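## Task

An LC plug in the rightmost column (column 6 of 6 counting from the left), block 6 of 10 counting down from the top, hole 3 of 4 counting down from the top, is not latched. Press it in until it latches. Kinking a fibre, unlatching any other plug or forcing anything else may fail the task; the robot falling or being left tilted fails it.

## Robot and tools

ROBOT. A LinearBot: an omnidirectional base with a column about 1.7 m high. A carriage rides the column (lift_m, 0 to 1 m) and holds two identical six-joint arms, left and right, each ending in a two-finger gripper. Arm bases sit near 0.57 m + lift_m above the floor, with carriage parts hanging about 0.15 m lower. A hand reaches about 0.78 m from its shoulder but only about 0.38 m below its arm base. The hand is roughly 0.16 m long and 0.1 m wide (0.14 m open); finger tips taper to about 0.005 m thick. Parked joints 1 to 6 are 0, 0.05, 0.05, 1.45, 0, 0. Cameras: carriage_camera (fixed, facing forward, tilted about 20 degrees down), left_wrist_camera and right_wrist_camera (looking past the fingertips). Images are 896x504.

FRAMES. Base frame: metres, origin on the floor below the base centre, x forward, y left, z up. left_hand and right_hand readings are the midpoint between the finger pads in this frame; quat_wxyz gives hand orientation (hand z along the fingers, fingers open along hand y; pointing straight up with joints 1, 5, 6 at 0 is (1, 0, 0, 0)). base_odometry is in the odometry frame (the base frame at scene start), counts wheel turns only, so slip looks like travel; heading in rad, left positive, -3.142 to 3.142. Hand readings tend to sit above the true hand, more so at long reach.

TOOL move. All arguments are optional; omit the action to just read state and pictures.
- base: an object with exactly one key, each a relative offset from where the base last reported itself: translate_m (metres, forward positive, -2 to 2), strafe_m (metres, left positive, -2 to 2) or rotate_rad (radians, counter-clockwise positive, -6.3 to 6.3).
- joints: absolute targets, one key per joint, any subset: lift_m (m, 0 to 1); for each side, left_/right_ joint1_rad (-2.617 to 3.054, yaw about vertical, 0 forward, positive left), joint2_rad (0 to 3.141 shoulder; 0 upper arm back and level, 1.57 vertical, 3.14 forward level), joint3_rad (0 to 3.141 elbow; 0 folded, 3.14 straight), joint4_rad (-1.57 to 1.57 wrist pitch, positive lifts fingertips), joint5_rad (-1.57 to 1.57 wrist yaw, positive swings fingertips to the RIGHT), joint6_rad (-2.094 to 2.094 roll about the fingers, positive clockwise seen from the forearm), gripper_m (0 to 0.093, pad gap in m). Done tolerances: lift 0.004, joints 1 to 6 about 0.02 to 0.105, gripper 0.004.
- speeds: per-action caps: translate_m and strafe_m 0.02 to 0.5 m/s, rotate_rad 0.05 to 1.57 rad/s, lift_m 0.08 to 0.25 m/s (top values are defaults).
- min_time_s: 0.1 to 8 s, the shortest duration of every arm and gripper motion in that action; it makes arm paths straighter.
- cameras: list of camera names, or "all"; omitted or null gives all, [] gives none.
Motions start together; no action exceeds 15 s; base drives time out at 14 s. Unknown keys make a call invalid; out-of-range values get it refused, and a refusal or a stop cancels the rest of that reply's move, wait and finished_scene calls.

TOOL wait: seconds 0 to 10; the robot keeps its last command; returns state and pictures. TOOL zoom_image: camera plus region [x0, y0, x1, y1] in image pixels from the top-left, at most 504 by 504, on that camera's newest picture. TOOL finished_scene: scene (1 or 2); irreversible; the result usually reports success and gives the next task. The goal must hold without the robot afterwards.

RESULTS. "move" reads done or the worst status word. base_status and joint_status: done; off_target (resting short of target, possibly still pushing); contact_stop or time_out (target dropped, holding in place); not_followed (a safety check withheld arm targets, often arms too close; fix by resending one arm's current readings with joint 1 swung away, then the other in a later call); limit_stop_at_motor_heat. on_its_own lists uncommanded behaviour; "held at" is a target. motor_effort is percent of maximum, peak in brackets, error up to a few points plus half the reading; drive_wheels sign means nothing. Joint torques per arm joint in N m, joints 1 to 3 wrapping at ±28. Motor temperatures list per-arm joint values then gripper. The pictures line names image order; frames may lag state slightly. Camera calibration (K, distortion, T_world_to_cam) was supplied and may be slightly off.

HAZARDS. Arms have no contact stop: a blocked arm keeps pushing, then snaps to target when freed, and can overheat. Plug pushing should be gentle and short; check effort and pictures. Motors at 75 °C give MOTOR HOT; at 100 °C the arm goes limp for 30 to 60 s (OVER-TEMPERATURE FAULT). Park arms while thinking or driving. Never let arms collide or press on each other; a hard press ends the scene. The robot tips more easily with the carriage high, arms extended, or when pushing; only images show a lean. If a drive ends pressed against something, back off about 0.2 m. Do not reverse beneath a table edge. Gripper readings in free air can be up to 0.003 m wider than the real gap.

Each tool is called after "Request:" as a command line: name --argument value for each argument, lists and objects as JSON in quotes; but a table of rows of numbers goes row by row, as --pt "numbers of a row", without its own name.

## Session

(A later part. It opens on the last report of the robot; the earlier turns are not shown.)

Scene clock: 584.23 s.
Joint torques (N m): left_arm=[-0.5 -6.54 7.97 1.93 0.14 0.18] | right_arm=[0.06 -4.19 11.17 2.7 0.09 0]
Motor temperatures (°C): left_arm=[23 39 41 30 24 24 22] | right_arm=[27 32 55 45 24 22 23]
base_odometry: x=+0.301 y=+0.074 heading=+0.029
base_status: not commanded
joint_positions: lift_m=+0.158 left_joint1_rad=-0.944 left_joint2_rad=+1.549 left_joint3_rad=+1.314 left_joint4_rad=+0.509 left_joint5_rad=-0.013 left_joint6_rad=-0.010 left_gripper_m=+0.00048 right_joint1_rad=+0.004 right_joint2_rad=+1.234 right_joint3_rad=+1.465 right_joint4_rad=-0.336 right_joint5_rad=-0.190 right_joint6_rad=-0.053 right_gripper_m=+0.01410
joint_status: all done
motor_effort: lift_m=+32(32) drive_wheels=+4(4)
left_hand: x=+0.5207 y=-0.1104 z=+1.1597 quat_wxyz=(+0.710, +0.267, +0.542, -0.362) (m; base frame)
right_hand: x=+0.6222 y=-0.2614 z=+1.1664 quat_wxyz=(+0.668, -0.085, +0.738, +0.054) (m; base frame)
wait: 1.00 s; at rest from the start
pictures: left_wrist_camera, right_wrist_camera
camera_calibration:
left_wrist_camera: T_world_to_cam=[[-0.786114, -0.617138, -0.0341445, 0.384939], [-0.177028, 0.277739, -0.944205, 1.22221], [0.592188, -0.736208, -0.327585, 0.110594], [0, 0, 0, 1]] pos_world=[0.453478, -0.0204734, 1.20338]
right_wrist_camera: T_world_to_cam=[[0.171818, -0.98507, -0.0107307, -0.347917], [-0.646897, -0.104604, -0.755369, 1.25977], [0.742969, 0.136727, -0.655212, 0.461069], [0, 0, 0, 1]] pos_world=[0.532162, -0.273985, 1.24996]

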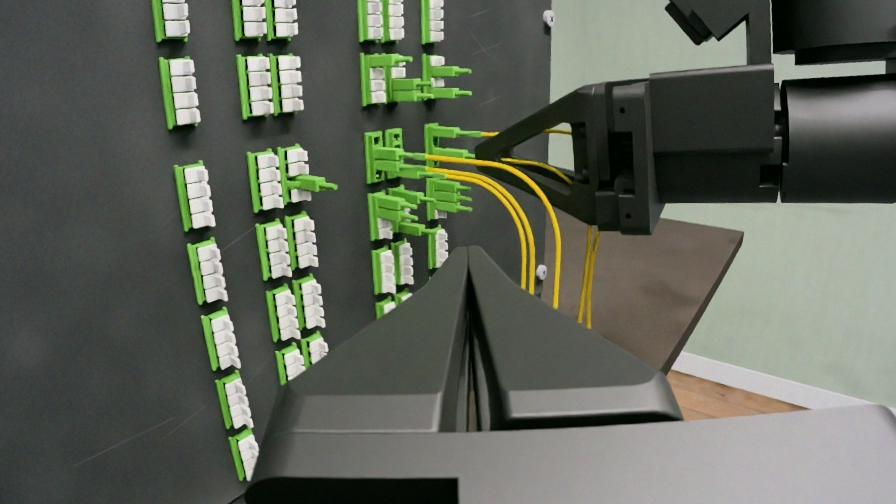

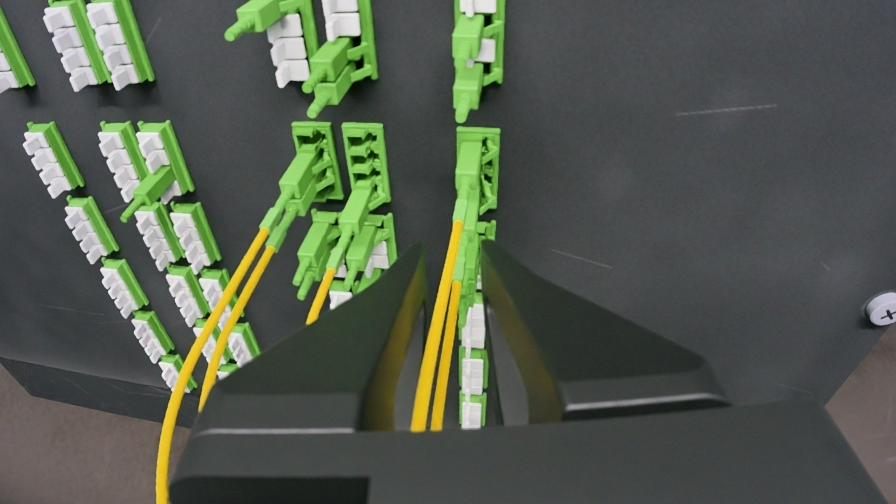

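Request:
move --joints '{"right_joint5_rad": -0.169}' --min_time_s 1 --cameras '[]'

Request:
wait --seconds 1 --cameras '["left_wrist_camera", "right_wrist_camera"]'

Request:
zoom_image --camera "right_wrist_camera" --region '[400, 100, 520, 300]'

Scene clock: 589.87 s.
Joint torques (N m): left_arm=[-0.53 -6.56 7.94 1.94 0.14 0.18] | right_arm=[0.08 -4.21 11.18 2.7 0.1 0]
Motor temperatures (°C): left_arm=[23 39 41 31 24 24 22] | right_arm=[27 32 55 45 24 22 23]
move: done
base_odometry: x=+0.301 y=+0.074 heading=+0.029
base_status: not commanded
joint_positions: lift_m=+0.158 left_joint1_rad=-0.944 left_joint2_rad=+1.549 left_joint3_rad=+1.314 left_joint4_rad=+0.509 left_joint5_rad=-0.013 left_joint6_rad=-0.010 left_gripper_m=+0.00048 right_joint1_rad=+0.004 right_joint2_rad=+1.234 right_joint3_rad=+1.465 right_joint4_rad=-0.336 right_joint5_rad=-0.180 right_joint6_rad=-0.053 right_gripper_m=+0.01410
joint_status: all done
motor_effort: lift_m=+32(32) drive_wheels=+4(4)
left_hand: x=+0.5207 y=-0.1104 z=+1.1597 quat_wxyz=(+0.710, +0.267, +0.542, -0.362) (m; base frame)
right_hand: x=+0.6225 y=-0.2631 z=+1.1663 quat_wxyz=(+0.668, -0.081, +0.738, +0.050) (m; base frame)
pictures: none
No camera images: "cameras" was empty.

Scene clock: 590.87 s.
Joint torques (N m): left_arm=[-0.5 -6.54 7.97 1.94 0.14 0.18] | right_arm=[0.06 -4.19 11.18 2.7 0.09 -0.01]
Motor temperatures (°C): left_arm=[23 39 41 31 24 24 22] | right_arm=[27 32 55 45 24 22 23]
base_odometry: x=+0.301 y=+0.074 heading=+0.029
base_status: not commanded
joint_positions: lift_m=+0.158 left_joint1_rad=-0.944 left_joint2_rad=+1.549 left_joint3_rad=+1.314 left_joint4_rad=+0.509 left_joint5_rad=-0.013 left_joint6_rad=-0.010 left_gripper_m=+0.00048 right_joint1_rad=+0.004 right_joint2_rad=+1.234 right_joint3_rad=+1.465 right_joint4_rad=-0.336 right_joint5_rad=-0.180 right_joint6_rad=-0.053 right_gripper_m=+0.01410
joint_status: all done
motor_effort: lift_m=+32(32) drive_wheels=+4(4)
left_hand: x=+0.5207 y=-0.1104 z=+1.1597 quat_wxyz=(+0.710, +0.267, +0.542, -0.362) (m; base frame)
right_hand: x=+0.6225 y=-0.2632 z=+1.1663 quat_wxyz=(+0.668, -0.081, +0.738, +0.050) (m; base frame)
wait: 1.00 s; at rest by 0.27 s
pictures: left_wrist_camera, right_wrist_camera
camera_calibration:
left_wrist_camera: T_world_to_cam=[[-0.786114, -0.617138, -0.0341445, 0.384939], [-0.177028, 0.277739, -0.944205, 1.22221], [0.592188, -0.736208, -0.327585, 0.110594], [0, 0, 0, 1]] pos_world=[0.453478, -0.0204734, 1.20338]
right_wrist_camera: T_world_to_cam=[[0.161305, -0.986857, -0.00964215, -0.344975], [-0.648015, -0.0985415, -0.755226, 1.26192], [0.74435, 0.12807, -0.655394, 0.458123], [0, 0, 0, 1]] pos_world=[0.532384, -0.274762, 1.24996]

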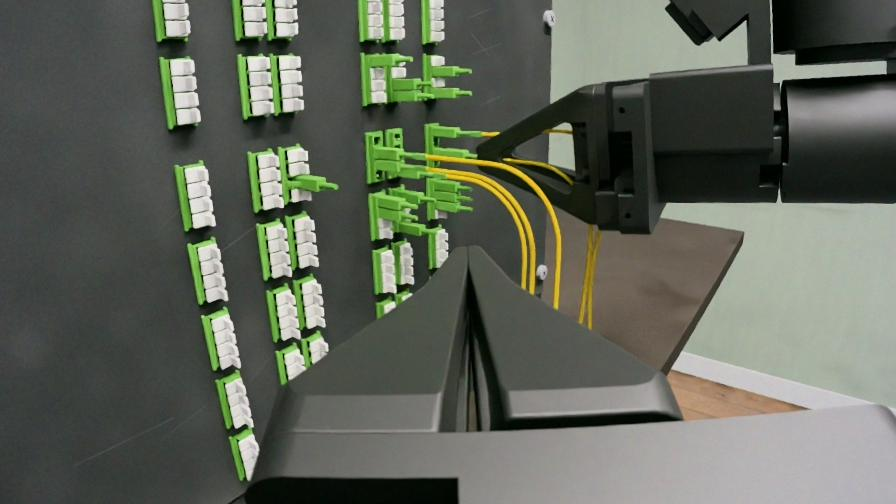

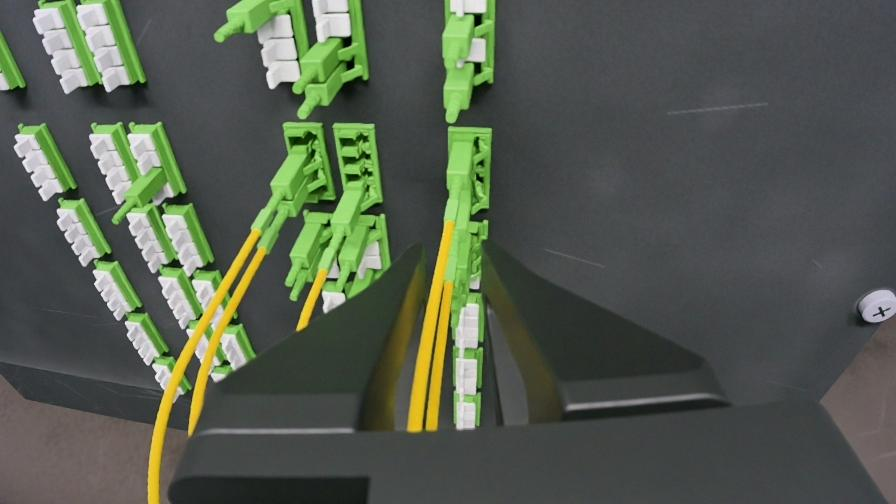

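Scaled by 2.520 from the camera's 896x504 image, which has a finer 1280x720 frame.

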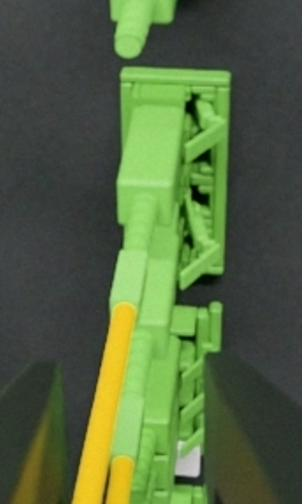

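Request:
move --joints '{"right_gripper_m": 0.007}' --min_time_s 1.5 --cameras '[]'

Request:
wait --seconds 0.7 --cameras '["left_wrist_camera", "right_wrist_camera"]'

Request:
zoom_image --camera "right_wrist_camera" --region '[400, 100, 520, 300]'

Request:
zoom_image --camera "left_wrist_camera" --region '[400, 95, 600, 295]'

Scene clock: 597.70 s.
Joint torques (N m): left_arm=[-0.53 -6.53 7.94 1.94 0.14 0.17] | right_arm=[0.06 -4.18 11.18 2.7 0.09 -0.01]
Motor temperatures (°C): left_arm=[23 39 41 31 24 24 22] | right_arm=[27 32 55 45 24 22 23]
move: done
base_odometry: x=+0.301 y=+0.074 heading=+0.029
base_status: not commanded
joint_positions: lift_m=+0.158 left_joint1_rad=-0.944 left_joint2_rad=+1.549 left_joint3_rad=+1.314 left_joint4_rad=+0.509 left_joint5_rad=-0.013 left_joint6_rad=-0.010 left_gripper_m=+0.00048 right_joint1_rad=+0.004 right_joint2_rad=+1.234 right_joint3_rad=+1.465 right_joint4_rad=-0.336 right_joint5_rad=-0.180 right_joint6_rad=-0.053 right_gripper_m=+0.00711
joint_status: all done
motor_effort: lift_m=+32(32) drive_wheels=+4(4)
left_hand: x=+0.5207 y=-0.1104 z=+1.1597 quat_wxyz=(+0.710, +0.267, +0.542, -0.362) (m; base frame)
right_hand: x=+0.6225 y=-0.2632 z=+1.1663 quat_wxyz=(+0.668, -0.081, +0.738, +0.050) (m; base frame)
pictures: none
No camera images: "cameras" was empty.

Scene clock: 598.40 s.
Joint torques (N m): left_arm=[-0.53 -6.54 7.97 1.94 0.14 0.18] | right_arm=[0.06 -4.19 11.19 2.7 0.09 0]
Motor temperatures (°C): left_arm=[23 39 41 31 24 24 22] | right_arm=[27 32 55 45 24 22 23]
base_odometry: x=+0.301 y=+0.074 heading=+0.029
base_status: not commanded
joint_positions: lift_m=+0.158 left_joint1_rad=-0.944 left_joint2_rad=+1.549 left_joint3_rad=+1.314 left_joint4_rad=+0.509 left_joint5_rad=-0.013 left_joint6_rad=-0.010 left_gripper_m=+0.00048 right_joint1_rad=+0.004 right_joint2_rad=+1.234 right_joint3_rad=+1.465 right_joint4_rad=-0.336 right_joint5_rad=-0.180 right_joint6_rad=-0.053 right_gripper_m=+0.00711
joint_status: all done
motor_effort: lift_m=+32(32) drive_wheels=+4(4)
left_hand: x=+0.5207 y=-0.1104 z=+1.1597 quat_wxyz=(+0.710, +0.267, +0.542, -0.362) (m; base frame)
right_hand: x=+0.6225 y=-0.2632 z=+1.1663 quat_wxyz=(+0.668, -0.081, +0.738, +0.050) (m; base frame)
wait: 0.70 s; at rest by 0.27 s
pictures: left_wrist_camera, right_wrist_camera
camera_calibration:
left_wrist_camera: T_world_to_cam=[[-0.786114, -0.617138, -0.0341445, 0.384939], [-0.177028, 0.277739, -0.944205, 1.22221], [0.592188, -0.736208, -0.327585, 0.110594], [0, 0, 0, 1]] pos_world=[0.453478, -0.0204734, 1.20338]
right_wrist_camera: T_world_to_cam=[[0.161305, -0.986857, -0.00964215, -0.344975], [-0.648015, -0.0985415, -0.755226, 1.26192], [0.74435, 0.12807, -0.655394, 0.458123], [0, 0, 0, 1]] pos_world=[0.532384, -0.274762, 1.24996]

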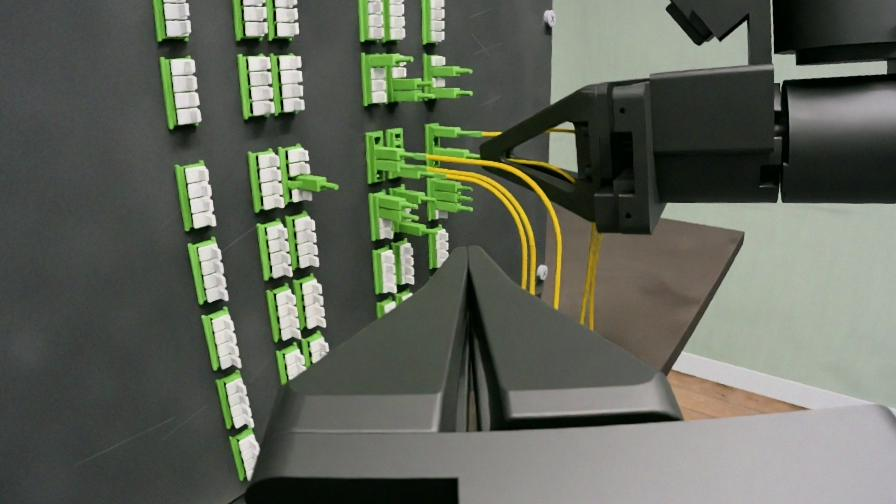

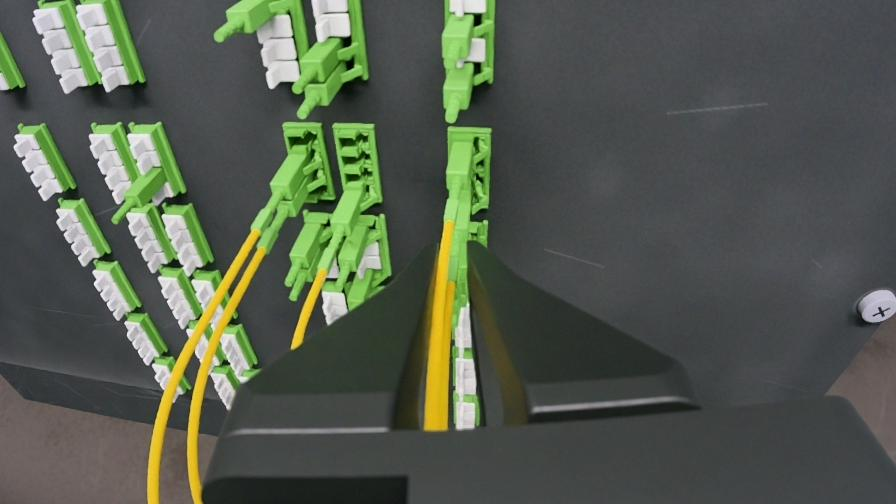

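Scaled by 2.520 from the camera's 896x504 image, which has a finer 1280x720 frame.

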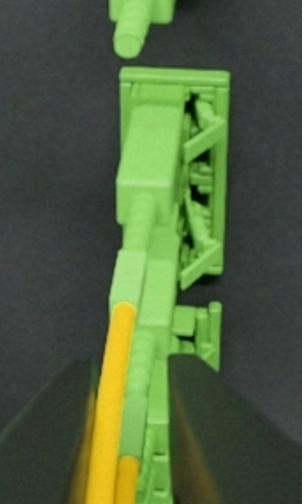

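Scaled by 2.520 from the camera's 896x504 image, which has a finer 1280x720 frame.

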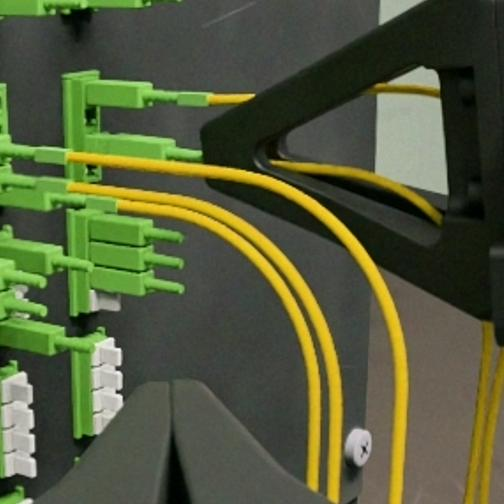

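Request:
move --joints '{"right_joint5_rad": -0.165}' --min_time_s 0.5 --cameras '[]'

Request:
move --base '{"translate_m": 0.006}' --speeds '{"translate_m": 0.02}' --cameras '[]'

Request:
wait --seconds 1 --cameras '["left_wrist_camera", "right_wrist_camera"]'

Request:
zoom_image --camera "right_wrist_camera" --region '[400, 100, 520, 300]'

Request:
zoom_image --camera "left_wrist_camera" --region '[400, 95, 500, 195]'

Scene clock: 603.90 s.
Joint torques (N m): left_arm=[-0.53 -6.54 7.95 1.94 0.14 0.18] | right_arm=[0.06 -4.19 11.19 2.7 0.1 0]
Motor temperatures (°C): left_arm=[23 39 41 31 24 24 22] | right_arm=[27 32 55 45 24 22 23]
move: done
base_odometry: x=+0.301 y=+0.074 heading=+0.029
base_status: not commanded
joint_positions: lift_m=+0.158 left_joint1_rad=-0.944 left_joint2_rad=+1.549 left_joint3_rad=+1.314 left_joint4_rad=+0.509 left_joint5_rad=-0.013 left_joint6_rad=-0.010 left_gripper_m=+0.00048 right_joint1_rad=+0.004 right_joint2_rad=+1.234 right_joint3_rad=+1.465 right_joint4_rad=-0.336 right_joint5_rad=-0.176 right_joint6_rad=-0.053 right_gripper_m=+0.00711
joint_status: all done
motor_effort: lift_m=+32(32) drive_wheels=+4(4)
left_hand: x=+0.5207 y=-0.1104 z=+1.1597 quat_wxyz=(+0.710, +0.267, +0.542, -0.362) (m; base frame)
right_hand: x=+0.6226 y=-0.2638 z=+1.1663 quat_wxyz=(+0.668, -0.080, +0.738, +0.049) (m; base frame)
pictures: none
No camera images: "cameras" was empty.

Scene clock: 604.70 s.
Joint torques (N m): left_arm=[-0.47 -6.65 7.95 1.95 0.15 0.18] | right_arm=[-0.02 -4.34 11.21 2.72 0.08 0]
Motor temperatures (°C): left_arm=[23 39 41 31 24 24 22] | right_arm=[27 32 55 45 24 22 23]
move: done
base_odometry: x=+0.307 y=+0.075 heading=+0.029
base_status: done
joint_positions: lift_m=+0.158 left_joint1_rad=-0.944 left_joint2_rad=+1.550 left_joint3_rad=+1.314 left_joint4_rad=+0.508 left_joint5_rad=-0.013 left_joint6_rad=-0.010 left_gripper_m=+0.00048 right_joint1_rad=+0.004 right_joint2_rad=+1.234 right_joint3_rad=+1.465 right_joint4_rad=-0.337 right_joint5_rad=-0.175 right_joint6_rad=-0.053 right_gripper_m=+0.00711
joint_status: not commanded
motor_effort: lift_m=+32(32) drive_wheels=+2(11)
left_hand: x=+0.5209 y=-0.1107 z=+1.1591 quat_wxyz=(+0.709, +0.267, +0.542, -0.362) (m; base frame)
right_hand: x=+0.6229 y=-0.2639 z=+1.1658 quat_wxyz=(+0.667, -0.080, +0.739, +0.049) (m; base frame)
pictures: none
No camera images: "cameras" was empty.

Scene clock: 605.70 s.
Joint torques (N m): left_arm=[-0.53 -6.6 7.97 1.96 0.15 0.18] | right_arm=[0.06 -4.26 11.19 2.72 0.09 0]
Motor temperatures (°C): left_arm=[23 39 41 31 24 24 22] | right_arm=[27 32 55 45 24 22 23]
base_odometry: x=+0.307 y=+0.075 heading=+0.029
base_status: done
joint_positions: lift_m=+0.158 left_joint1_rad=-0.944 left_joint2_rad=+1.550 left_joint3_rad=+1.314 left_joint4_rad=+0.508 left_joint5_rad=-0.013 left_joint6_rad=-0.010 left_gripper_m=+0.00048 right_joint1_rad=+0.004 right_joint2_rad=+1.234 right_joint3_rad=+1.465 right_joint4_rad=-0.337 right_joint5_rad=-0.175 right_joint6_rad=-0.053 right_gripper_m=+0.00711
joint_status: not commanded
motor_effort: lift_m=+32(32) drive_wheels=+2(11)
left_hand: x=+0.5209 y=-0.1107 z=+1.1591 quat_wxyz=(+0.709, +0.267, +0.542, -0.362) (m; base frame)
right_hand: x=+0.6229 y=-0.2639 z=+1.1658 quat_wxyz=(+0.667, -0.080, +0.739, +0.049) (m; base frame)
wait: 1.00 s; at rest by 0.27 s
pictures: left_wrist_camera, right_wrist_camera
camera_calibration:
left_wrist_camera: T_world_to_cam=[[-0.786113, -0.617138, -0.0341662, 0.385002], [-0.178188, 0.279214, -0.943551, 1.22173], [0.591841, -0.735649, -0.32946, 0.112494], [0, 0, 0, 1]] pos_world=[0.453774, -0.0207675, 1.20298]
right_wrist_camera: T_world_to_cam=[[0.157212, -0.98752, -0.00942909, -0.343599], [-0.649583, -0.0962118, -0.754179, 1.26202], [0.743859, 0.124691, -0.656602, 0.45844], [0, 0, 0, 1]] pos_world=[0.532789, -0.275053, 1.24956]

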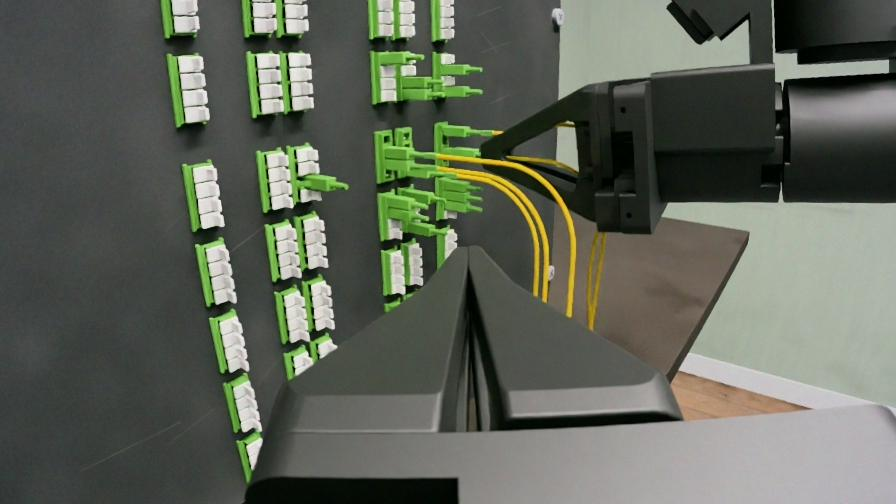

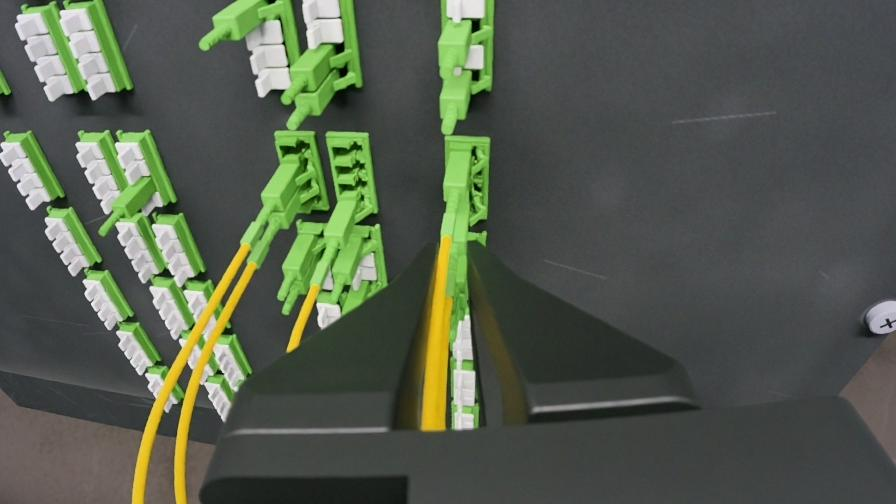

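Scaled by 2.520 from the camera's 896x504 image, which has a finer 1280x720 frame.

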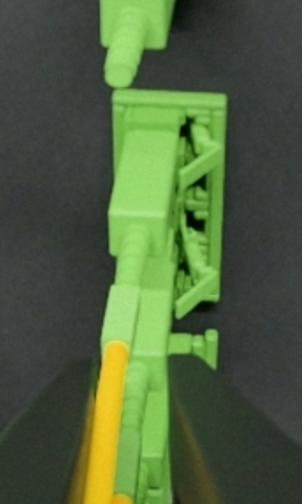

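Scaled by 5.040 from the camera's 896x504 image, which has a finer 1280x720 frame.

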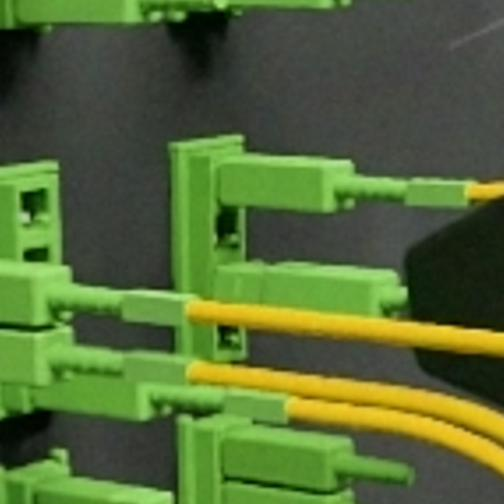

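Request:
move --joints '{"right_joint5_rad": -0.161, "right_gripper_m": 0.0053}' --min_time_s 1 --cameras '[]'

Request:
move --base '{"translate_m": 0.004}' --speeds '{"translate_m": 0.02}' --cameras '[]'

Request:
wait --seconds 1 --cameras '["left_wrist_camera", "right_wrist_camera"]'

Request:
zoom_image --camera "right_wrist_camera" --region '[400, 140, 500, 300]'

Request:
zoom_image --camera "left_wrist_camera" --region '[400, 95, 500, 195]'

Scene clock: 613.50 s.
Joint torques (N m): left_arm=[-0.51 -6.61 7.97 1.95 0.15 0.18] | right_arm=[0.06 -4.26 11.19 2.71 0.11 0]
Motor temperatures (°C): left_arm=[23 39 41 31 24 24 22] | right_arm=[27 32 55 45 24 22 23]
move: done
base_odometry: x=+0.307 y=+0.075 heading=+0.029
base_status: not commanded
joint_positions: lift_m=+0.158 left_joint1_rad=-0.944 left_joint2_rad=+1.550 left_joint3_rad=+1.314 left_joint4_rad=+0.508 left_joint5_rad=-0.013 left_joint6_rad=-0.010 left_gripper_m=+0.00048 right_joint1_rad=+0.004 right_joint2_rad=+1.234 right_joint3_rad=+1.465 right_joint4_rad=-0.337 right_joint5_rad=-0.174 right_joint6_rad=-0.053 right_gripper_m=+0.00541
joint_status: all done
motor_effort: lift_m=+32(32) drive_wheels=+2(2)
left_hand: x=+0.5209 y=-0.1107 z=+1.1591 quat_wxyz=(+0.709, +0.267, +0.542, -0.362) (m; base frame)
right_hand: x=+0.6229 y=-0.2642 z=+1.1658 quat_wxyz=(+0.667, -0.079, +0.739, +0.048) (m; base frame)
pictures: none
No camera images: "cameras" was empty.

Scene clock: 614.07 s.
Joint torques (N m): left_arm=[-0.53 -6.64 7.88 1.97 0.15 0.18] | right_arm=[0.08 -4.21 11.22 2.73 0.11 0]
Motor temperatures (°C): left_arm=[23 39 41 31 24 24 22] | right_arm=[27 32 55 45 24 22 23]
move: done
base_odometry: x=+0.311 y=+0.075 heading=+0.029
base_status: done
joint_positions: lift_m=+0.158 left_joint1_rad=-0.944 left_joint2_rad=+1.550 left_joint3_rad=+1.314 left_joint4_rad=+0.508 left_joint5_rad=-0.013 left_joint6_rad=-0.010 left_gripper_m=+0.00048 right_joint1_rad=+0.004 right_joint2_rad=+1.234 right_joint3_rad=+1.465 right_joint4_rad=-0.338 right_joint5_rad=-0.174 right_joint6_rad=-0.053 right_gripper_m=+0.00541
joint_status: not commanded
motor_effort: lift_m=+32(32) drive_wheels=-1(10)
left_hand: x=+0.5209 y=-0.1107 z=+1.1590 quat_wxyz=(+0.709, +0.268, +0.543, -0.362) (m; base frame)
right_hand: x=+0.6229 y=-0.2642 z=+1.1657 quat_wxyz=(+0.667, -0.079, +0.739, +0.048) (m; base frame)
pictures: none
No camera images: "cameras" was empty.

Scene clock: 615.07 s.
Joint torques (N m): left_arm=[-0.51 -6.6 7.97 1.96 0.14 0.18] | right_arm=[0.08 -4.26 11.19 2.72 0.11 0]
Motor temperatures (°C): left_arm=[23 39 41 31 24 24 22] | right_arm=[27 32 55 45 24 22 23]
base_odometry: x=+0.311 y=+0.075 heading=+0.029
base_status: done
joint_positions: lift_m=+0.158 left_joint1_rad=-0.944 left_joint2_rad=+1.550 left_joint3_rad=+1.314 left_joint4_rad=+0.508 left_joint5_rad=-0.013 left_joint6_rad=-0.010 left_gripper_m=+0.00048 right_joint1_rad=+0.004 right_joint2_rad=+1.234 right_joint3_rad=+1.465 right_joint4_rad=-0.338 right_joint5_rad=-0.174 right_joint6_rad=-0.053 right_gripper_m=+0.00541
joint_status: not commanded
motor_effort: lift_m=+32(32) drive_wheels=-1(10)
left_hand: x=+0.5209 y=-0.1107 z=+1.1590 quat_wxyz=(+0.709, +0.268, +0.543, -0.362) (m; base frame)
right_hand: x=+0.6229 y=-0.2642 z=+1.1657 quat_wxyz=(+0.667, -0.079, +0.739, +0.048) (m; base frame)
wait: 1.00 s; at rest by 0.27 s
pictures: left_wrist_camera, right_wrist_camera
camera_calibration:
left_wrist_camera: T_world_to_cam=[[-0.786134, -0.61711, -0.0341871, 0.384976], [-0.178357, 0.279475, -0.943442, 1.22171], [0.591762, -0.735574, -0.329771, 0.112833], [0, 0, 0, 1]] pos_world=[0.453773, -0.0208665, 1.20298]
right_wrist_camera: T_world_to_cam=[[0.155634, -0.987771, -0.00931542, -0.343065], [-0.649994, -0.0953034, -0.75394, 1.26218], [0.743832, 0.123394, -0.656877, 0.458452], [0, 0, 0, 1]] pos_world=[0.532791, -0.27515, 1.24956]

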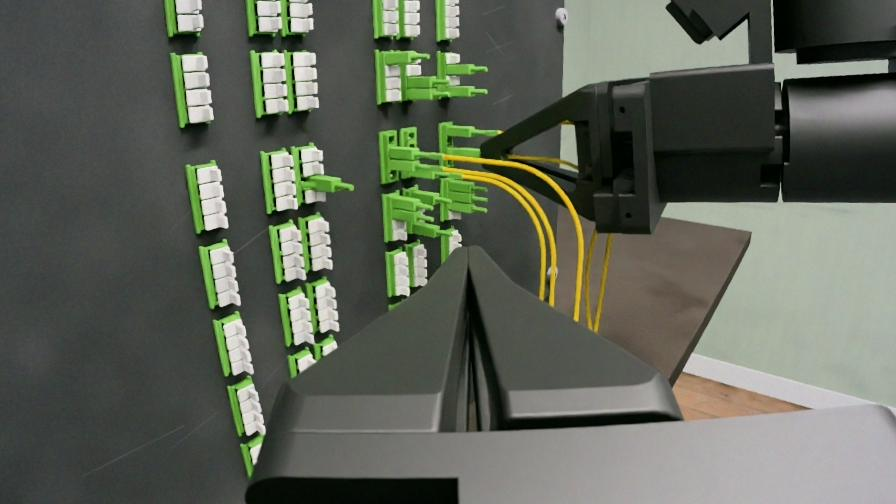

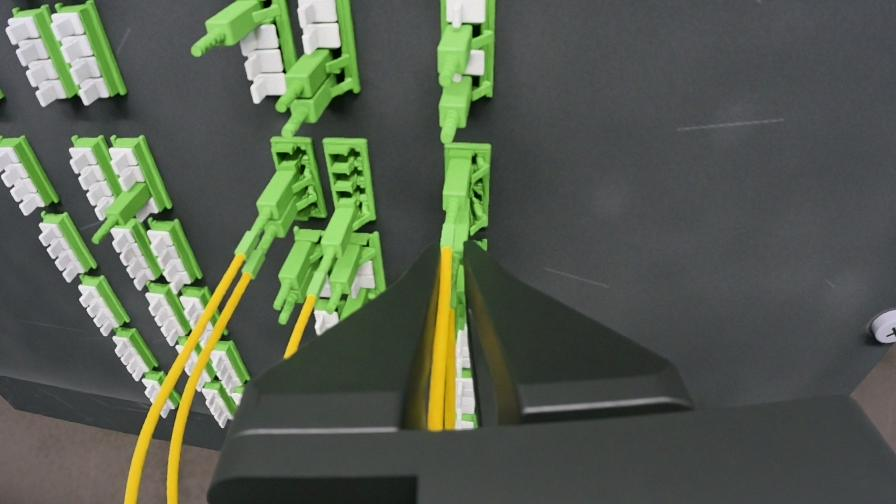

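Scaled by 3.150 from the camera's 896x504 image, which has a finer 1280x720 frame.

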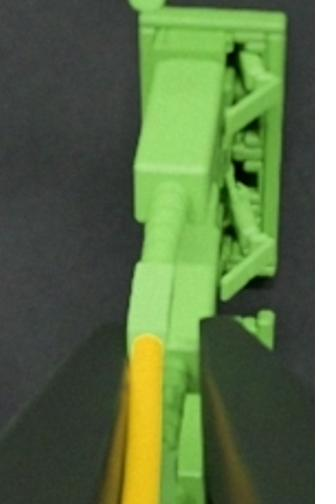

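Scaled by 5.040 from the camera's 896x504 image, which has a finer 1280x720 frame.

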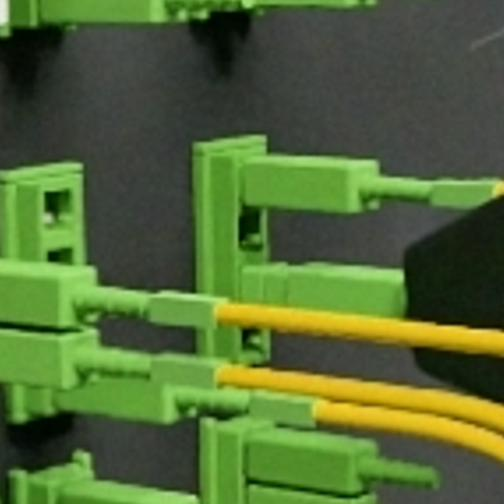

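Request:
move --joints '{"right_gripper_m": 0.0043}' --min_time_s 1 --cameras '[]'

Request:
wait --seconds 0.5 --cameras '["left_wrist_camera", "right_wrist_camera"]'

Request:
zoom_image --camera "right_wrist_camera" --region '[425, 180, 485, 280]'

Request:
zoom_image --camera "left_wrist_camera" --region '[440, 115, 510, 185]'

Scene clock: 632.23 s.
Joint torques (N m): left_arm=[-0.54 -6.6 7.99 1.96 0.14 0.17] | right_arm=[0.06 -4.27 11.19 2.72 0.11 -0.01]
Motor temperatures (°C): left_arm=[23 38 41 31 24 24 22] | right_arm=[27 32 55 45 24 22 23]
move: done
base_odometry: x=+0.311 y=+0.075 heading=+0.029
base_status: not commanded
joint_positions: lift_m=+0.158 left_joint1_rad=-0.944 left_joint2_rad=+1.550 left_joint3_rad=+1.314 left_joint4_rad=+0.508 left_joint5_rad=-0.013 left_joint6_rad=-0.010 left_gripper_m=+0.00048 right_joint1_rad=+0.004 right_joint2_rad=+1.234 right_joint3_rad=+1.465 right_joint4_rad=-0.338 right_joint5_rad=-0.174 right_joint6_rad=-0.053 right_gripper_m=+0.00442
joint_status: all done
motor_effort: lift_m=+32(32) drive_wheels=-1(1)
left_hand: x=+0.5209 y=-0.1107 z=+1.1590 quat_wxyz=(+0.709, +0.268, +0.543, -0.362) (m; base frame)
right_hand: x=+0.6229 y=-0.2642 z=+1.1657 quat_wxyz=(+0.667, -0.079, +0.739, +0.048) (m; base frame)
pictures: none
No camera images: "cameras" was empty.

Scene clock: 632.73 s.
Joint torques (N m): left_arm=[-0.53 -6.61 7.95 1.96 0.14 0.18] | right_arm=[0.06 -4.27 11.18 2.72 0.11 -0.01]
Motor temperatures (°C): left_arm=[23 38 41 31 24 24 22] | right_arm=[27 32 56 45 24 22 23]
base_odometry: x=+0.311 y=+0.075 heading=+0.029
base_status: not commanded
joint_positions: lift_m=+0.158 left_joint1_rad=-0.944 left_joint2_rad=+1.550 left_joint3_rad=+1.314 left_joint4_rad=+0.508 left_joint5_rad=-0.013 left_joint6_rad=-0.010 left_gripper_m=+0.00048 right_joint1_rad=+0.004 right_joint2_rad=+1.234 right_joint3_rad=+1.465 right_joint4_rad=-0.338 right_joint5_rad=-0.174 right_joint6_rad=-0.053 right_gripper_m=+0.00442
joint_status: all done
motor_effort: lift_m=+32(32) drive_wheels=-1(1)
left_hand: x=+0.5209 y=-0.1107 z=+1.1590 quat_wxyz=(+0.709, +0.268, +0.543, -0.362) (m; base frame)
right_hand: x=+0.6229 y=-0.2642 z=+1.1657 quat_wxyz=(+0.667, -0.079, +0.739, +0.048) (m; base frame)
wait: 0.50 s; at rest by 0.27 s
pictures: left_wrist_camera, right_wrist_camera
camera_calibration:
left_wrist_camera: T_world_to_cam=[[-0.786134, -0.61711, -0.0341871, 0.384976], [-0.178357, 0.279475, -0.943442, 1.22171], [0.591762, -0.735574, -0.329771, 0.112833], [0, 0, 0, 1]] pos_world=[0.453773, -0.0208665, 1.20298]
right_wrist_camera: T_world_to_cam=[[0.155634, -0.987771, -0.00931542, -0.343065], [-0.649994, -0.0953034, -0.75394, 1.26218], [0.743832, 0.123394, -0.656877, 0.458452], [0, 0, 0, 1]] pos_world=[0.532791, -0.27515, 1.24956]

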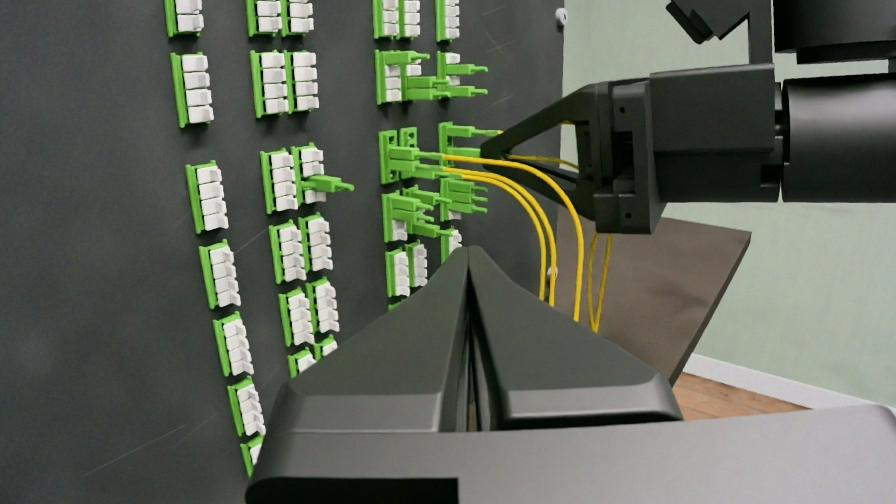

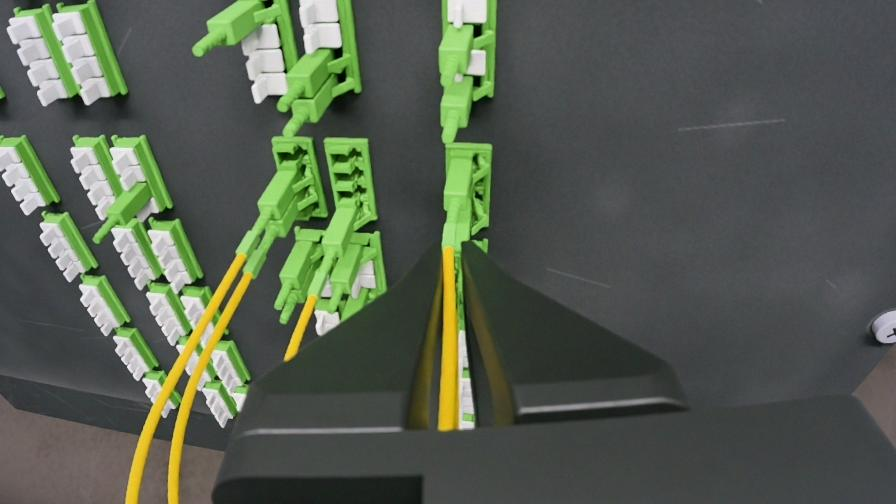

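Scaled by 5.040 from the camera's 896x504 image, which has a finer 1280x720 frame.

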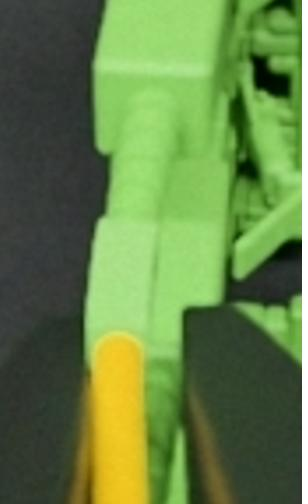

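Scaled by 7.200 from the camera's 896x504 image, which has a finer 1280x720 frame.

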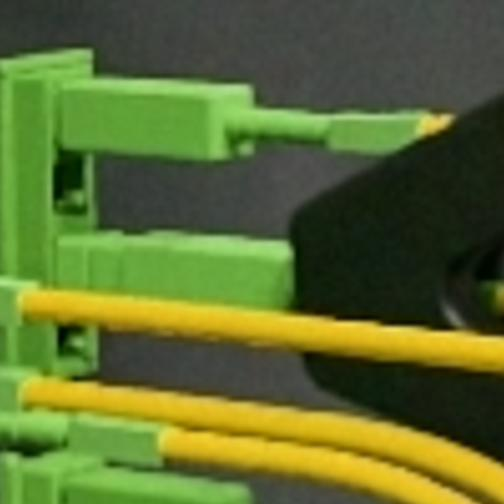

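Request:
move --joints '{"right_joint5_rad": -0.157}' --min_time_s 0.5 --cameras '[]'

Request:
wait --seconds 0.7 --cameras '["left_wrist_camera", "right_wrist_camera"]'

Request:
zoom_image --camera "right_wrist_camera" --region '[425, 180, 485, 280]'

Scene clock: 643.60 s.
Joint torques (N m): left_arm=[-0.53 -6.63 7.97 1.95 0.15 0.17] | right_arm=[0.06 -4.26 11.18 2.72 0.15 -0.01]
Motor temperatures (°C): left_arm=[23 38 42 32 24 24 22] | right_arm=[27 32 56 45 24 22 23]
move: done
base_odometry: x=+0.311 y=+0.075 heading=+0.029
base_status: not commanded
joint_positions: lift_m=+0.158 left_joint1_rad=-0.944 left_joint2_rad=+1.550 left_joint3_rad=+1.314 left_joint4_rad=+0.508 left_joint5_rad=-0.013 left_joint6_rad=-0.010 left_gripper_m=+0.00048 right_joint1_rad=+0.004 right_joint2_rad=+1.234 right_joint3_rad=+1.465 right_joint4_rad=-0.338 right_joint5_rad=-0.174 right_joint6_rad=-0.053 right_gripper_m=+0.00442
joint_status: all done
motor_effort: lift_m=+31(32) drive_wheels=-1(1)
left_hand: x=+0.5209 y=-0.1107 z=+1.1590 quat_wxyz=(+0.709, +0.268, +0.543, -0.362) (m; base frame)
right_hand: x=+0.6229 y=-0.2642 z=+1.1657 quat_wxyz=(+0.667, -0.079, +0.739, +0.048) (m; base frame)
pictures: none
No camera images: "cameras" was empty.

Scene clock: 644.30 s.
Joint torques (N m): left_arm=[-0.53 -6.61 7.97 1.96 0.15 0.18] | right_arm=[0.06 -4.26 11.18 2.72 0.15 -0.01]
Motor temperatures (°C): left_arm=[23 38 42 32 24 24 22] | right_arm=[27 32 56 45 24 22 23]
base_odometry: x=+0.311 y=+0.075 heading=+0.029
base_status: not commanded
joint_positions: lift_m=+0.158 left_joint1_rad=-0.944 left_joint2_rad=+1.550 left_joint3_rad=+1.314 left_joint4_rad=+0.508 left_joint5_rad=-0.013 left_joint6_rad=-0.010 left_gripper_m=+0.00048 right_joint1_rad=+0.004 right_joint2_rad=+1.234 right_joint3_rad=+1.465 right_joint4_rad=-0.338 right_joint5_rad=-0.174 right_joint6_rad=-0.053 right_gripper_m=+0.00442
joint_status: all done
motor_effort: lift_m=+32(32) drive_wheels=-1(1)
left_hand: x=+0.5209 y=-0.1107 z=+1.1590 quat_wxyz=(+0.709, +0.268, +0.543, -0.362) (m; base frame)
right_hand: x=+0.6229 y=-0.2642 z=+1.1657 quat_wxyz=(+0.667, -0.079, +0.739, +0.048) (m; base frame)
wait: 0.70 s; at rest by 0.27 s
pictures: left_wrist_camera, right_wrist_camera
camera_calibration:
left_wrist_camera: T_world_to_cam=[[-0.786134, -0.61711, -0.0341871, 0.384976], [-0.178357, 0.279475, -0.943442, 1.22171], [0.591762, -0.735574, -0.329771, 0.112833], [0, 0, 0, 1]] pos_world=[0.453773, -0.0208665, 1.20298]
right_wrist_camera: T_world_to_cam=[[0.155634, -0.987771, -0.00931542, -0.343065], [-0.649994, -0.0953034, -0.75394, 1.26218], [0.743832, 0.123394, -0.656877, 0.458452], [0, 0, 0, 1]] pos_world=[0.532791, -0.27515, 1.24956]

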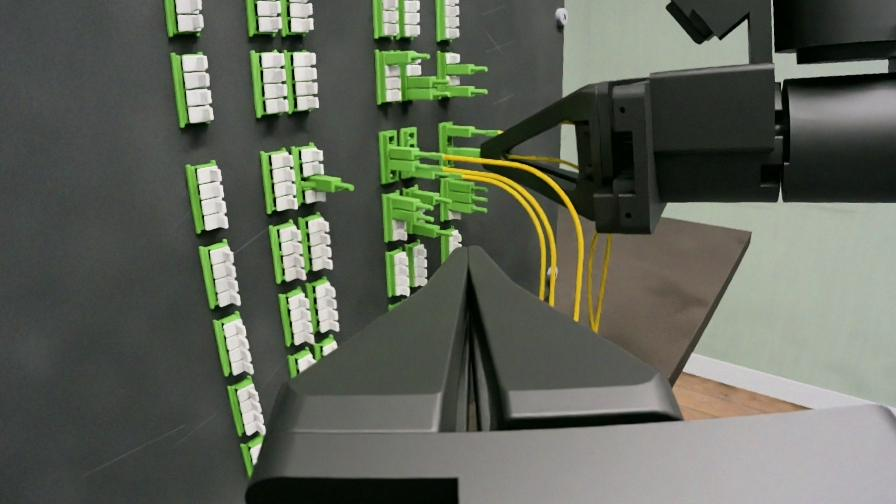

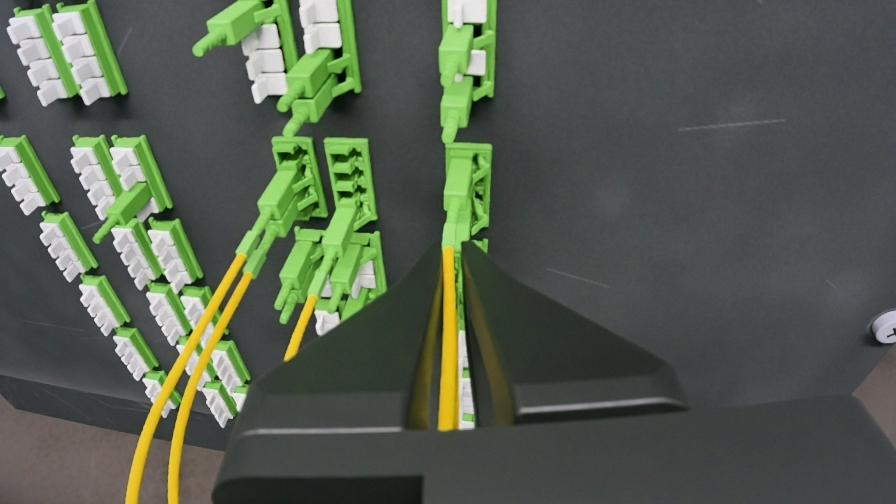

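Scaled by 5.040 from the camera's 896x504 image, which has a finer 1280x720 frame.

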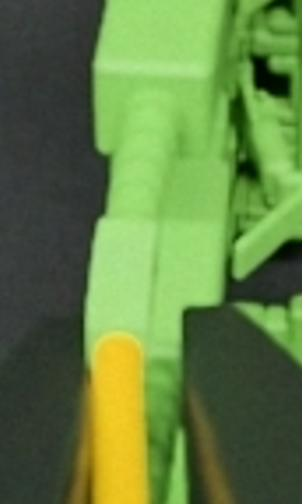

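Request:
move --joints '{"right_gripper_m": 0.012}' --min_time_s 0.7 --cameras '[]'

Request:
move --base '{"translate_m": -0.035}' --speeds '{"translate_m": 0.04}' --cameras '[]'

Request:
move --base '{"strafe_m": 0.026}' --joints '{"right_joint5_rad": -0.03}' --min_time_s 1.3 --speeds '{"strafe_m": 0.02}' --cameras '[]'

Request:
wait --seconds 1 --cameras '["left_wrist_camera", "right_wrist_camera"]'

Request:
zoom_image --camera "right_wrist_camera" --region '[380, 60, 530, 260]'

Scene clock: 671.37 s.
Joint torques (N m): left_arm=[-0.53 -6.61 7.98 1.96 0.15 0.18] | right_arm=[0.05 -4.27 11.18 2.72 0.1 -0.01]
Motor temperatures (°C): left_arm=[23 38 42 32 24 24 22] | right_arm=[27 32 56 45 24 22 23]
move: done
base_odometry: x=+0.311 y=+0.075 heading=+0.029
base_status: not commanded
joint_positions: lift_m=+0.158 left_joint1_rad=-0.944 left_joint2_rad=+1.550 left_joint3_rad=+1.314 left_joint4_rad=+0.508 left_joint5_rad=-0.013 left_joint6_rad=-0.010 left_gripper_m=+0.00048 right_joint1_rad=+0.004 right_joint2_rad=+1.234 right_joint3_rad=+1.465 right_joint4_rad=-0.338 right_joint5_rad=-0.168 right_joint6_rad=-0.053 right_gripper_m=+0.01190
joint_status: all done
motor_effort: lift_m=+32(32) drive_wheels=-1(1)
left_hand: x=+0.5209 y=-0.1107 z=+1.1590 quat_wxyz=(+0.709, +0.268, +0.543, -0.362) (m; base frame)
right_hand: x=+0.6231 y=-0.2652 z=+1.1657 quat_wxyz=(+0.667, -0.077, +0.739, +0.046) (m; base frame)
pictures: none
No camera images: "cameras" was empty.

Scene clock: 672.70 s.
Joint torques (N m): left_arm=[-0.43 -6.57 7.98 1.97 0.13 0.18] | right_arm=[0.05 -4.25 11.25 2.71 0.09 0]
Motor temperatures (°C): left_arm=[23 38 42 32 24 24 22] | right_arm=[27 32 56 45 24 22 23]
move: done
base_odometry: x=+0.276 y=+0.074 heading=+0.029
base_status: done
joint_positions: lift_m=+0.158 left_joint1_rad=-0.945 left_joint2_rad=+1.550 left_joint3_rad=+1.314 left_joint4_rad=+0.508 left_joint5_rad=-0.012 left_joint6_rad=-0.010 left_gripper_m=+0.00048 right_joint1_rad=+0.004 right_joint2_rad=+1.234 right_joint3_rad=+1.465 right_joint4_rad=-0.338 right_joint5_rad=-0.167 right_joint6_rad=-0.053 right_gripper_m=+0.01190
joint_status: not commanded
motor_effort: lift_m=+32(32) drive_wheels=+4(9)
left_hand: x=+0.5203 y=-0.1111 z=+1.1590 quat_wxyz=(+0.709, +0.268, +0.542, -0.362) (m; base frame)
right_hand: x=+0.6231 y=-0.2653 z=+1.1656 quat_wxyz=(+0.667, -0.077, +0.739, +0.046) (m; base frame)
pictures: none
No camera images: "cameras" was empty.

Scene clock: 674.40 s.
Joint torques (N m): left_arm=[-0.43 -6.6 8.01 1.96 0.14 0.18] | right_arm=[0.05 -4.27 11.17 2.68 0.11 0]
Motor temperatures (°C): left_arm=[23 38 42 32 24 24 22] | right_arm=[27 32 56 45 24 22 23]
move: done
base_odometry: x=+0.276 y=+0.100 heading=+0.029
base_status: done
joint_positions: lift_m=+0.158 left_joint1_rad=-0.945 left_joint2_rad=+1.550 left_joint3_rad=+1.314 left_joint4_rad=+0.508 left_joint5_rad=-0.012 left_joint6_rad=-0.010 left_gripper_m=+0.00048 right_joint1_rad=+0.005 right_joint2_rad=+1.234 right_joint3_rad=+1.465 right_joint4_rad=-0.338 right_joint5_rad=-0.040 right_joint6_rad=-0.053 right_gripper_m=+0.01190
joint_status: all done
motor_effort: lift_m=+32(32) drive_wheels=+3(8)
left_hand: x=+0.5201 y=-0.1113 z=+1.1590 quat_wxyz=(+0.709, +0.268, +0.542, -0.363) (m; base frame)
right_hand: x=+0.6254 y=-0.2869 z=+1.1654 quat_wxyz=(+0.668, -0.035, +0.743, -0.001) (m; base frame)
pictures: none
No camera images: "cameras" was empty.

Scene clock: 675.40 s.
Joint torques (N m): left_arm=[-0.42 -6.63 7.95 1.95 0.14 0.17] | right_arm=[0.02 -4.26 11.25 2.73 0.1 0]
Motor temperatures (°C): left_arm=[23 38 42 32 24 24 22] | right_arm=[27 32 56 45 24 22 23]
base_odometry: x=+0.276 y=+0.100 heading=+0.029
base_status: done
joint_positions: lift_m=+0.158 left_joint1_rad=-0.945 left_joint2_rad=+1.550 left_joint3_rad=+1.314 left_joint4_rad=+0.508 left_joint5_rad=-0.012 left_joint6_rad=-0.010 left_gripper_m=+0.00048 right_joint1_rad=+0.005 right_joint2_rad=+1.234 right_joint3_rad=+1.465 right_joint4_rad=-0.338 right_joint5_rad=-0.040 right_joint6_rad=-0.053 right_gripper_m=+0.01190
joint_status: all done
motor_effort: lift_m=+32(32) drive_wheels=+3(8)
left_hand: x=+0.5201 y=-0.1113 z=+1.1590 quat_wxyz=(+0.709, +0.268, +0.542, -0.363) (m; base frame)
right_hand: x=+0.6254 y=-0.2869 z=+1.1654 quat_wxyz=(+0.668, -0.035, +0.743, -0.001) (m; base frame)
wait: 1.00 s; at rest by 0.27 s
pictures: left_wrist_camera, right_wrist_camera
camera_calibration:
left_wrist_camera: T_world_to_cam=[[-0.787763, -0.615012, -0.0344976, 0.385488], [-0.177386, 0.280131, -0.94343, 1.22129], [0.589885, -0.73708, -0.329771, 0.113657], [0, 0, 0, 1]] pos_world=[0.453267, -0.021267, 1.20298]
right_wrist_camera: T_world_to_cam=[[0.0236462, -0.999708, 0.00491676, -0.303286], [-0.657824, -0.0192626, -0.752925, 1.28689], [0.7528, 0.0145695, -0.658088, 0.423666], [0, 0, 0, 1]] pos_world=[0.534781, -0.284581, 1.24923]

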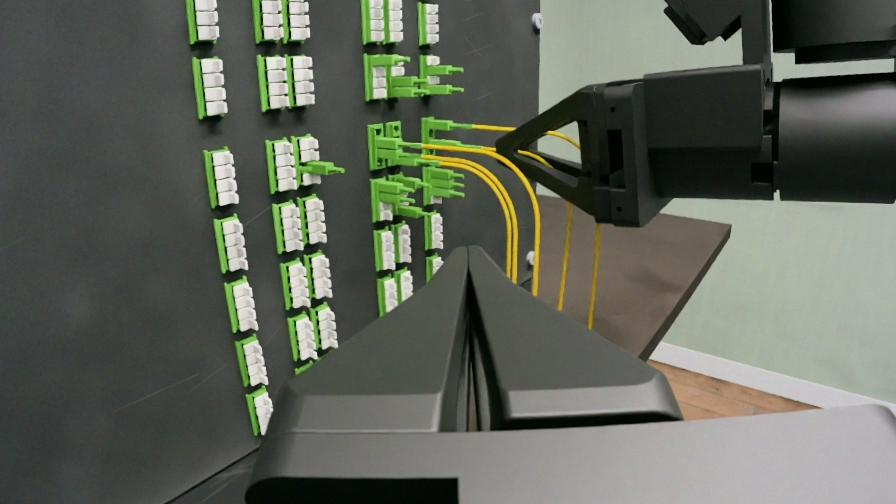

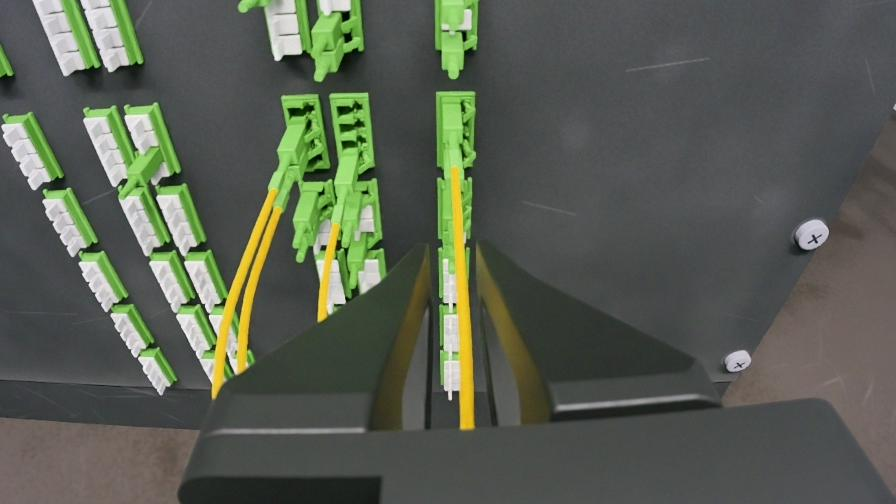

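Scaled by 2.520 from the camera's 896x504 image, which has a finer 1280x720 frame.

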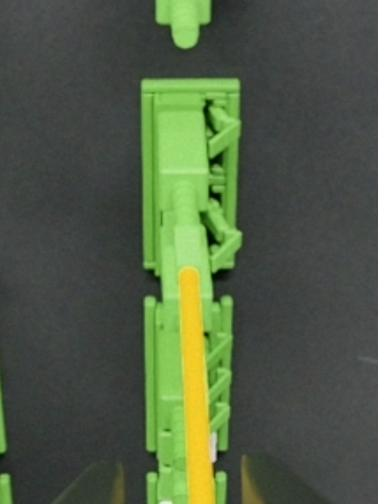

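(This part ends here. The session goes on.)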